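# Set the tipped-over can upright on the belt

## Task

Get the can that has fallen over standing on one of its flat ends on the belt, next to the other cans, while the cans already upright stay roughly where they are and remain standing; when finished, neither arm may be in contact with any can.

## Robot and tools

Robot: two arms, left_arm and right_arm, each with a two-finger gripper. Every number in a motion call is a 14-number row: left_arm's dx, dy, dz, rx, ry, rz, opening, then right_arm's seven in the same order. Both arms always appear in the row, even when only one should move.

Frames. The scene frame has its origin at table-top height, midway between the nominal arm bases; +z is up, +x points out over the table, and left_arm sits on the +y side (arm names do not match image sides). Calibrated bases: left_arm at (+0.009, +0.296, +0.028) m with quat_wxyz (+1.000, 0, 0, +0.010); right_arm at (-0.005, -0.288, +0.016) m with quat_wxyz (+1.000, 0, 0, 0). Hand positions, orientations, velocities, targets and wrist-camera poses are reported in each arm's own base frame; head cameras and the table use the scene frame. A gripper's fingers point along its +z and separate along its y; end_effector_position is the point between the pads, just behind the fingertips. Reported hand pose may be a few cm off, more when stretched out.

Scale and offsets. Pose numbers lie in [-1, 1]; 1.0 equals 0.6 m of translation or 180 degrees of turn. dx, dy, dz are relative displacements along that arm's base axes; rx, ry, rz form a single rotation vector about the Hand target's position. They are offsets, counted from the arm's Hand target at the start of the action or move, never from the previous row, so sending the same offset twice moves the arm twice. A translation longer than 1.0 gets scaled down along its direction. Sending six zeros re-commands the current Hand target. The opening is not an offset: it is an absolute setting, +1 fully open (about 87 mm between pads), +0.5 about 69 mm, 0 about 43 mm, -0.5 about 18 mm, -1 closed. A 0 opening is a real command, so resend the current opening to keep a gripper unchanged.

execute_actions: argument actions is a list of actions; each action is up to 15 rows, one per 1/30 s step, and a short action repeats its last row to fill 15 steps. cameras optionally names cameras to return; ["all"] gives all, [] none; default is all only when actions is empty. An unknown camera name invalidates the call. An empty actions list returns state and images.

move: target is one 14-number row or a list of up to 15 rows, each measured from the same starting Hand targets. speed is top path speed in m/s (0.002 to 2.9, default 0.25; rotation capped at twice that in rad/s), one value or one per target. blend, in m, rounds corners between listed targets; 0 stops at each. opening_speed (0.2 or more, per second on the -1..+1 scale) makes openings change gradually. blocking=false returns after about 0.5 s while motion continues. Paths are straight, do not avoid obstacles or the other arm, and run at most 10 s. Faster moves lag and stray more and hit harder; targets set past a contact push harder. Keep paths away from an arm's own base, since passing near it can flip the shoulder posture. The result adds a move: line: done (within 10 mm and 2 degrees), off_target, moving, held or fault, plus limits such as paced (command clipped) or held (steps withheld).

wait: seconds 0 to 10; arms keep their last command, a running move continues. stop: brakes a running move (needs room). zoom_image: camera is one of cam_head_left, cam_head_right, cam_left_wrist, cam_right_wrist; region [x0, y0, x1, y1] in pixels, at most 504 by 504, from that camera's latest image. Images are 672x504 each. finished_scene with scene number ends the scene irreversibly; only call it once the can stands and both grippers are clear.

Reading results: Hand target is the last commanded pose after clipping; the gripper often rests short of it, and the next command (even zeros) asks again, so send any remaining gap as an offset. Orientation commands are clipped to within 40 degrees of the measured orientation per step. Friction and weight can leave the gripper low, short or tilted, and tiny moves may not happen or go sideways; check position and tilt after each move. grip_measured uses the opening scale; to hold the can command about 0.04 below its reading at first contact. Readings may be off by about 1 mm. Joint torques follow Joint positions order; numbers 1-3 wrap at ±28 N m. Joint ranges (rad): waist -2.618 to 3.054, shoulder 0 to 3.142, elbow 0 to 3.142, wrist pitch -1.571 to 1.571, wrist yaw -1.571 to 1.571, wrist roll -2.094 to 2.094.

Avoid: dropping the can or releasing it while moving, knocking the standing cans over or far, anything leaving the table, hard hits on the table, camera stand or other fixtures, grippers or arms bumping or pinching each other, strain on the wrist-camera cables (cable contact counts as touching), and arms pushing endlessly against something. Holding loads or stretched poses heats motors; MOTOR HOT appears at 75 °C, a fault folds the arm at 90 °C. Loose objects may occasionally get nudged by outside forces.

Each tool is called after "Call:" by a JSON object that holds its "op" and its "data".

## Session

Call:
{"op": "execute_actions", "data": {"actions": []}}

Scene clock: 0.00 s.
left_arm: end_effector_position=(+0.3574, -0.1774, +0.1389) grip_measured=+0.991 end_effector_quat_wxyz=(+0.493, -0.135, +0.818, -0.264) | right_arm: end_effector_position=(+0.3493, +0.0387, +0.1688) grip_measured=+1.000 end_effector_quat_wxyz=(+0.603, +0.304, +0.720, +0.162)
Joint positions: left_arm=[-0.439 1.297 0.629 0.282 -0.103 -0.698 0.995] | right_arm=[0.192 0.988 0.437 0.315 0.319 0.737 1]
Joint velocities: within noise
Joint torques (N m): no reading
Motor temperatures (°C): left_arm=[14 19 17 17 13 14 18] | right_arm=[15 19 20 16 17 14 17]
Heat: left arm: 19 °C; right arm: 20 °C.
Hand target: left_arm +0.3603, -0.1786, +0.1486; +0.502, -0.135, +0.810, -0.270 | right_arm +0.3518, +0.0390, +0.1785; +0.611, +0.303, +0.712, +0.167
Tool commands: left_gripper/opening=+1.0 right_gripper/opening=+1.0

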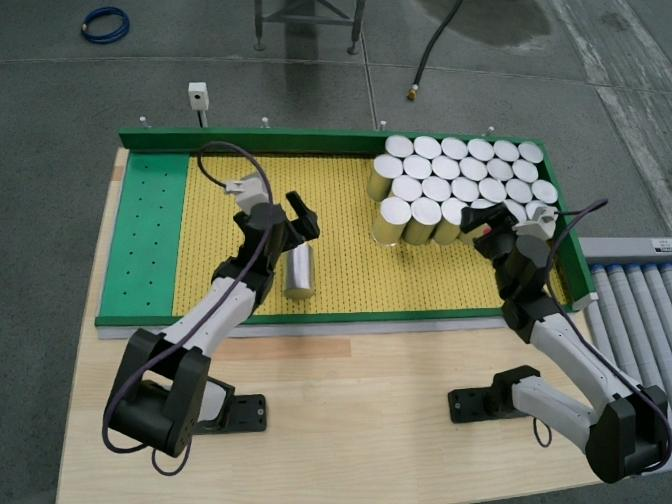

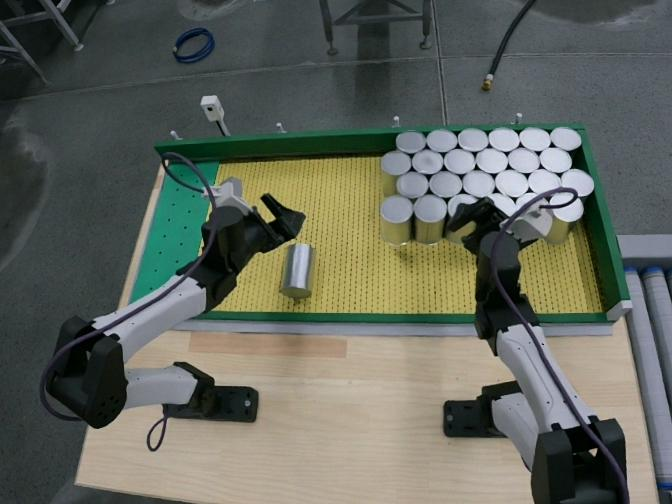

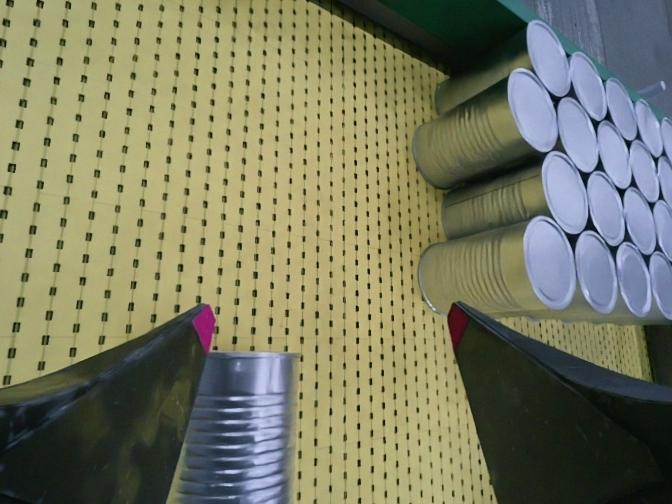

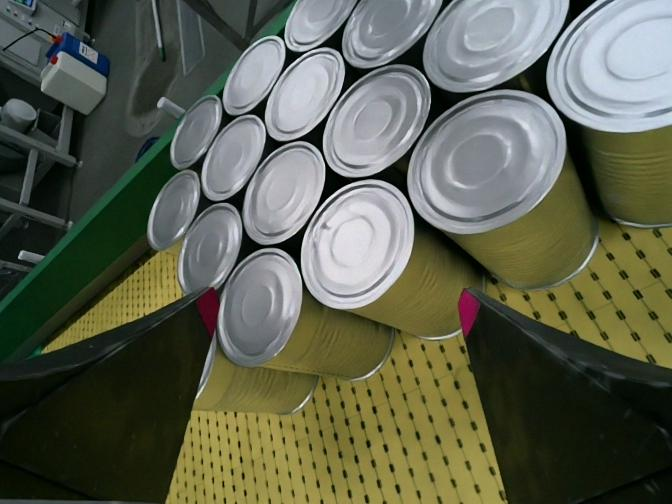

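Call:
{"op": "move", "data": {"target": [-0.109,-0.013,0.04,0.1963,0.3361,-0.1115,1,0,0,0,0,0,0,1], "speed": 0.5, "cameras": ["cam_left_wrist"]}}

Scene clock: 12.90 s.
left_arm: end_effector_position=(+0.2924, -0.1814, +0.1700) grip_measured=+0.991 end_effector_quat_wxyz=(+0.016, +0.028, +0.999, -0.005) | right_arm: end_effector_position=(+0.3493, +0.0387, +0.1688) grip_measured=+1.000 end_effector_quat_wxyz=(+0.603, +0.304, +0.720, +0.162)
Joint positions: left_arm=[-0.506 2 2.029 -1.567 -0.006 -0.449 0.995] | right_arm=[0.192 0.988 0.437 0.315 0.319 0.737 1]
Joint torques (N m): left_arm=[-0.24 -9.5 7.15 0.46 0.07 0.21] | right_arm=[-0.21 -2.1 8.27 2.21 0.17 -0.05]
Heat: left arm: 21 °C; right arm: 21 °C.
Hand target: left_arm +0.2950, -0.1865, +0.1725; -0.001, +0.036, +0.999, +0.000 | right_arm +0.3518, +0.0390, +0.1785; +0.611, +0.303, +0.712, +0.167
Off the commanded pose: left_arm 0.006 m, 2 deg | right_arm 0.010 m, 1 deg.
joint sent to its limit (left arm) — joint 4 (wrist pitch), lower limit. The joint targets still meet the commanded pose.
move: done
Images, in order (width x height): cam_left_wrist 672x504.

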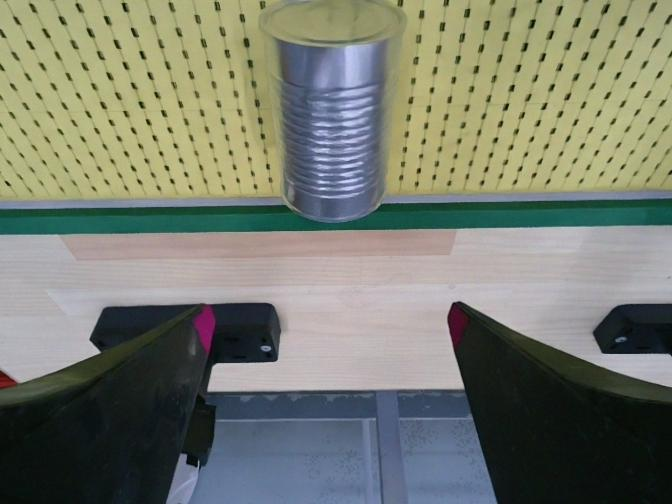

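Call:
{"op": "move", "data": {"target": [[0.023,0.005,-0.266,0,0,0,1,0,0,0,0,0,0,1],[0.023,0.005,-0.266,0,0,0,0.27,0,0,0,0,0,0,1]], "speed": 0.2, "opening_speed": 1, "cameras": ["cam_left_wrist"]}}

Scene clock: 22.77 s.
left_arm: end_effector_position=(+0.3072, -0.1845, +0.0196) grip_measured=+0.476 end_effector_quat_wxyz=(+0.002, +0.035, +0.999, +0.002) | right_arm: end_effector_position=(+0.3493, +0.0387, +0.1688) grip_measured=+1.000 end_effector_quat_wxyz=(+0.603, +0.304, +0.720, +0.162)
Joint positions: left_arm=[-0.496 2.102 1.573 -1.04 -0.006 -0.425 0.738] | right_arm=[0.192 0.988 0.437 0.315 0.319 0.737 1]
Joint torques (N m): left_arm=[0.95 -10.54 4.3 0.67 0.04 0.21] | right_arm=[-0.25 -2.07 8.25 2.21 0.17 -0.05]
Heat: left arm: 23 °C; right arm: 22 °C.
Hand target: left_arm +0.3088, -0.1833, +0.0129; -0.001, +0.036, +0.999, +0.001 | right_arm +0.3518, +0.0390, +0.1785; +0.611, +0.303, +0.712, +0.167
Off the commanded pose: left_arm 0.007 m, 0 deg | right_arm 0.010 m, 1 deg.
move: done
Images, in order (width x height): cam_left_wrist 672x504.

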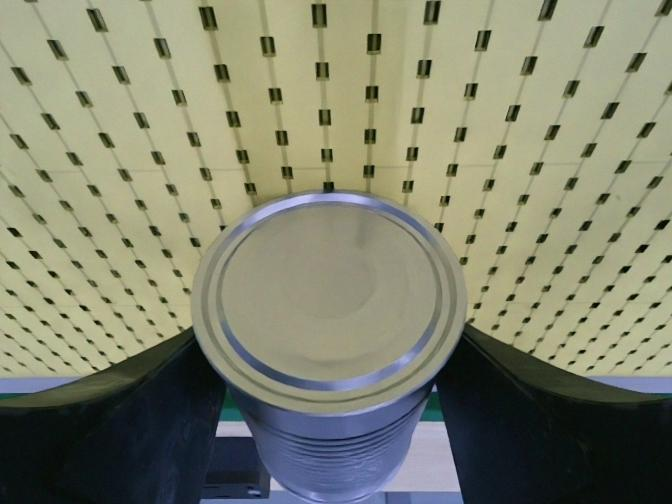

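Call:
{"op": "move", "data": {"target": [[0,0,0.22,0,0,0,0.3,0,0,0,0,0,0,1],[0.155,-0.17,0.26,-0.183,-0.5,-0.134,0.3,0,0,0,0,0,0,1]], "speed": [0.2,0.35], "blend": [0.02,0], "cameras": ["cam_left_wrist","cam_head_right"]}}

Call:
{"op": "zoom_image", "data": {"camera": "cam_head_right", "region": [280, 150, 420, 270]}}

Scene clock: 34.23 s.
left_arm: end_effector_position=(+0.3923, -0.2796, +0.1322) grip_measured=+0.476 end_effector_quat_wxyz=(+0.652, +0.218, +0.695, -0.210) | right_arm: end_effector_position=(+0.3493, +0.0387, +0.1688) grip_measured=+1.000 end_effector_quat_wxyz=(+0.603, +0.304, +0.720, +0.162)
Joint positions: left_arm=[-0.62 1.738 0.674 1.004 -0.003 -0.008 0.738] | right_arm=[0.192 0.988 0.437 0.315 0.319 0.737 1]
Joint torques (N m): left_arm=[0.96 -8.36 5.81 3.42 0.19 0.19] | right_arm=[-0.24 -2.06 8.23 2.2 0.16 -0.05]
Motor temperatures (°C): left_arm=[14 26 20 20 13 14 18] | right_arm=[15 19 23 21 17 14 17]
Heat: left arm: 26 °C; right arm: 23 °C.
Hand target: left_arm +0.4017, -0.2854, +0.1689; +0.700, +0.208, +0.644, -0.228 | right_arm +0.3518, +0.0390, +0.1785; +0.611, +0.303, +0.712, +0.167
Off the commanded pose: left_arm 0.038 m, 8 deg | right_arm 0.010 m, 1 deg.
move: off_target (left_arm)
Images, in order (width x height): cam_head_right 672x504, cam_left_wrist 672x504.

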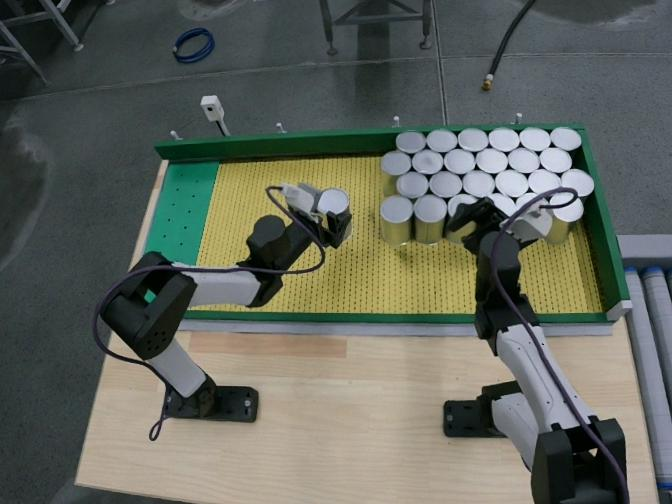

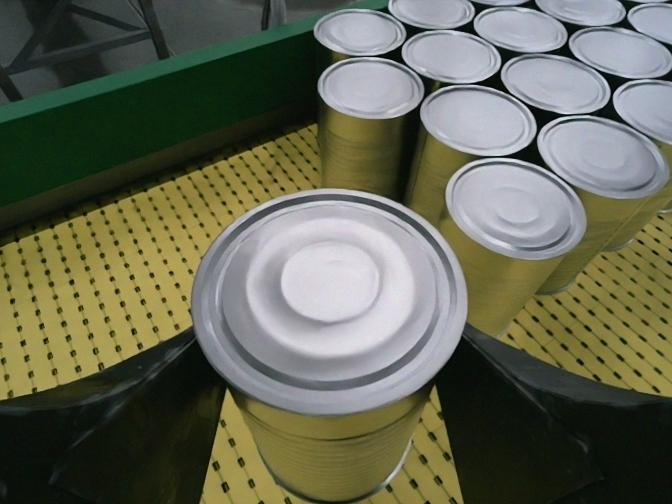

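Scaled by 3.600 from the camera's 672x504 image, which has a finer 960x720 frame.

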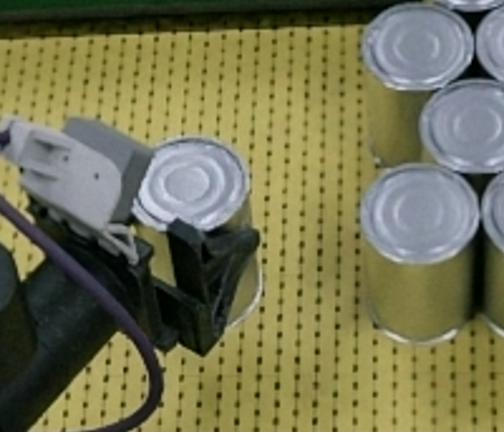

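Call:
{"op": "move", "data": {"target": [[0,-0.051,-0.125,0,0,0,0.3,0,0,0,0,0,0,1],[0,-0.051,-0.165,0,0,0,0.3,0,0,0,0,0,0,1]], "speed": [0.15,0.03], "blend": [0.01,0], "cameras": ["cam_left_wrist","cam_head_right"]}}

Call:
{"op": "zoom_image", "data": {"camera": "cam_head_right", "region": [280, 150, 420, 270]}}

Scene clock: 42.73 s.
left_arm: end_effector_position=(+0.3986, -0.3110, +0.0624) grip_measured=+0.476 end_effector_quat_wxyz=(+0.681, +0.221, +0.663, -0.219) | right_arm: end_effector_position=(+0.3493, +0.0387, +0.1688) grip_measured=+1.000 end_effector_quat_wxyz=(+0.603, +0.304, +0.720, +0.162)
Joint positions: left_arm=[-0.68 2.154 0.707 1.47 -0.047 0.011 0.738] | right_arm=[0.192 0.988 0.437 0.315 0.319 0.737 1]
Joint torques (N m): left_arm=[-0.32 -6.91 4.6 2.84 -0.12 0.02] | right_arm=[-0.23 -2.1 8.24 2.21 0.17 -0.04]
Heat: left arm: 26 °C; right arm: 23 °C.
Hand target: left_arm +0.4018, -0.3159, +0.0699; +0.700, +0.208, +0.645, -0.228 | right_arm +0.3518, +0.0390, +0.1785; +0.611, +0.303, +0.712, +0.167
Off the commanded pose: left_arm 0.010 m, 3 deg | right_arm 0.010 m, 1 deg.
move: off_target (left_arm)
Images, in order (width x height): cam_head_right 672x504, cam_left_wrist 672x504.

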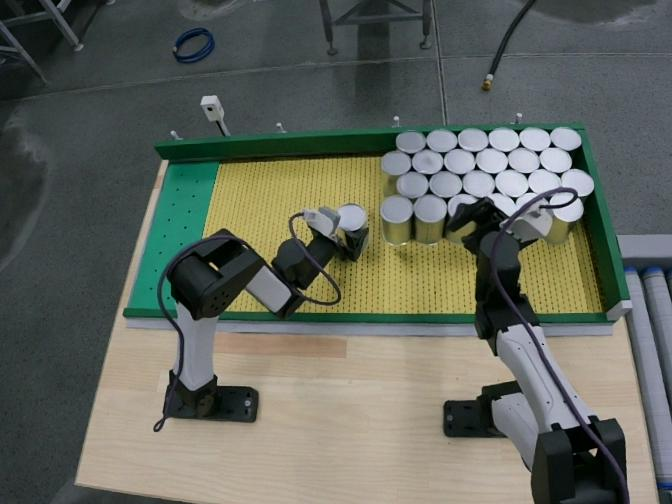

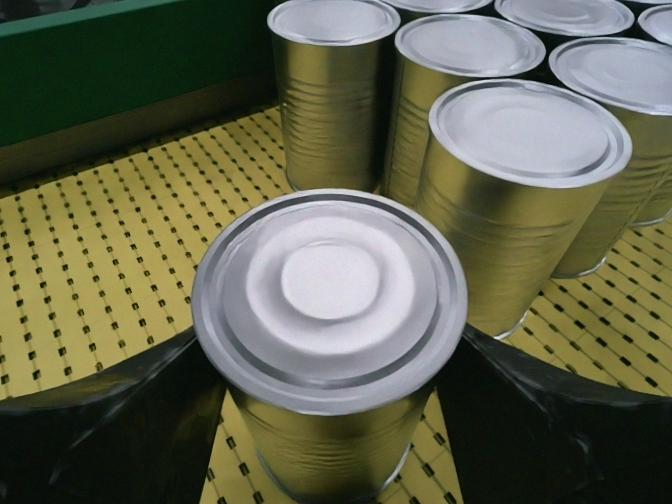

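Scaled by 3.600 from the camera's 672x504 image, which has a finer 960x720 frame.

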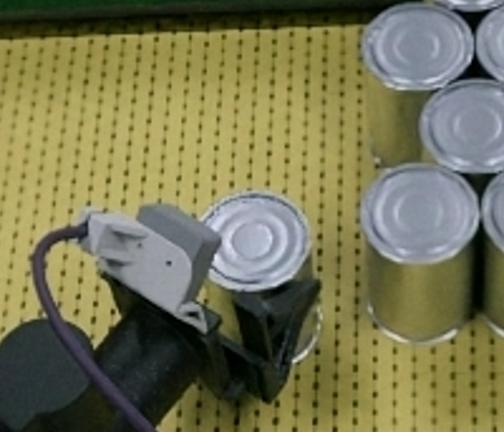

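Call:
{"op": "move", "data": {"target": [[0,-0.006,0.045,0,0,0,0.3,0,0,0,0,0,0,1],[0,-0.02,0.035,0,0,0,0.3,0,0,0,0,0,0,1],[-0.003,-0.016,-0.022,0,0,0,0.3,0,0,0,0,0,0,1]], "speed": [0.1,0.1,0.04], "blend": [0.005,0.005,0], "cameras": ["cam_left_wrist","cam_head_right"]}}

Call:
{"op": "zoom_image", "data": {"camera": "cam_head_right", "region": [280, 150, 420, 270]}}

Scene clock: 49.20 s.
left_arm: end_effector_position=(+0.4020, -0.3231, +0.0620) grip_measured=+0.476 end_effector_quat_wxyz=(+0.687, +0.216, +0.659, -0.219) | right_arm: end_effector_position=(+0.3493, +0.0387, +0.1688) grip_measured=+1.000 end_effector_quat_wxyz=(+0.603, +0.304, +0.720, +0.162)
Joint positions: left_arm=[-0.705 2.189 0.752 1.476 -0.078 0.012 0.738] | right_arm=[0.192 0.988 0.437 0.315 0.319 0.737 1]
Joint torques (N m): left_arm=[-0.39 -5.05 3.38 3.03 -0.05 0.03] | right_arm=[-0.21 -2.1 8.27 2.21 0.17 -0.05]
Motor temperatures (°C): left_arm=[14 26 20 26 13 14 18] | right_arm=[15 19 23 22 17 14 17]
Heat: left arm: 26 °C; right arm: 23 °C.
Hand target: left_arm +0.4000, -0.3256, +0.0567; +0.700, +0.208, +0.645, -0.228 | right_arm +0.3518, +0.0390, +0.1785; +0.611, +0.303, +0.712, +0.167
Off the commanded pose: left_arm 0.006 m, 3 deg | right_arm 0.010 m, 1 deg.
joint sent to its limit (left arm) — joint 4 (wrist pitch), upper limit. The joint targets still meet the commanded pose.
move: off_target (left_arm)
Images, in order (width x height): cam_head_right 672x504, cam_left_wrist 672x504.

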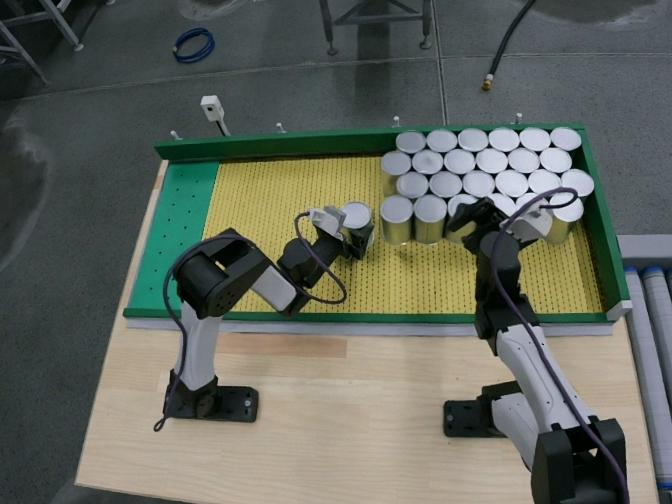

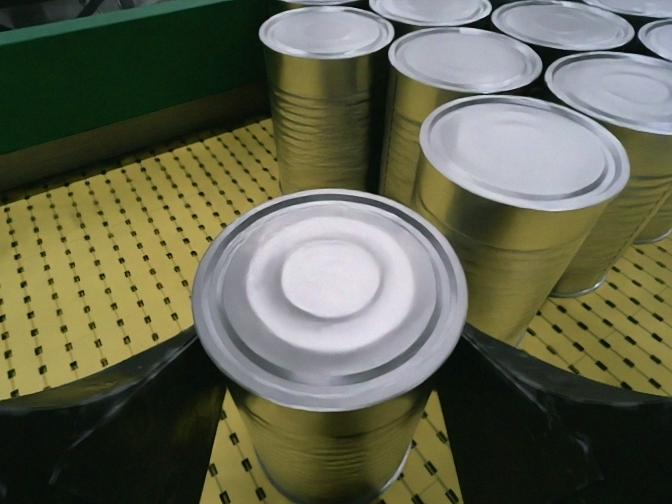

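Scaled by 3.600 from the camera's 672x504 image, which has a finer 960x720 frame.

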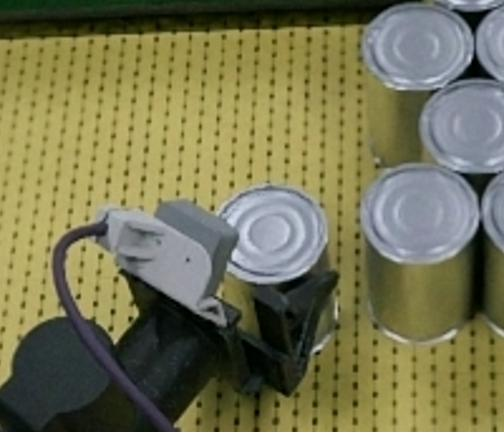

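Call:
{"op": "move", "data": {"target": [[0,0,-0.005,0,0,0,0.3,0,0,0,0,0,0,1],[0,0,-0.005,0,0,0,0.95,0,0,0,0,0,0,1],[-0.175,0.128,0.025,0,0,0,0.95,0,0,0,0,0,0,1],[-0.195,0.145,0.11,0,0,0,0.95,0,0,0,0,0,0,1]], "speed": [0.04,0.1,0.2,0.2], "blend": [0,0,0.02,0], "opening_speed": 1, "cameras": ["cam_left_wrist","cam_head_right"]}}

Scene clock: 55.80 s.
left_arm: end_effector_position=(+0.2844, -0.2396, +0.1045) grip_measured=+0.950 end_effector_quat_wxyz=(+0.678, +0.219, +0.665, -0.222) | right_arm: end_effector_position=(+0.3493, +0.0387, +0.1688) grip_measured=+1.000 end_effector_quat_wxyz=(+0.603, +0.304, +0.720, +0.162)
Joint positions: left_arm=[-0.76 1.618 0.172 1.464 -0.126 0.005 0.975] | right_arm=[0.192 0.988 0.437 0.315 0.319 0.737 1]
Joint torques (N m): left_arm=[-0.35 -7.6 2.51 2.59 -0.14 0.16] | right_arm=[-0.23 -2.09 8.25 2.21 0.17 -0.04]
Heat: left arm: 27 °C; right arm: 24 °C.
Hand target: left_arm +0.2829, -0.2386, +0.1226; +0.699, +0.208, +0.645, -0.228 | right_arm +0.3518, +0.0390, +0.1785; +0.611, +0.303, +0.712, +0.167
Off the commanded pose: left_arm 0.018 m, 4 deg | right_arm 0.010 m, 1 deg.
move: off_target (left_arm)
Images, in order (width x height): cam_head_right 672x504, cam_left_wrist 672x504.

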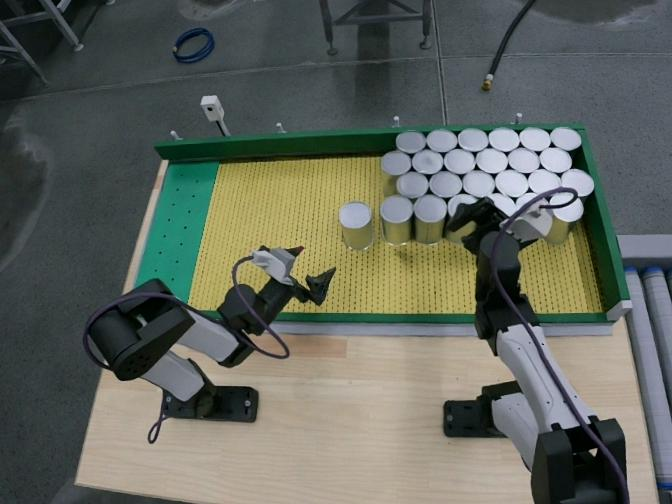

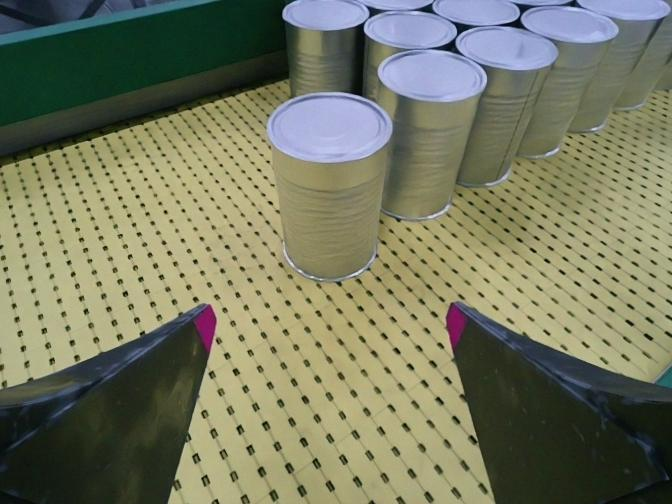

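Call:
{"op": "finished_scene", "data": {"scene": 3}}

The scene is finished: the task was done.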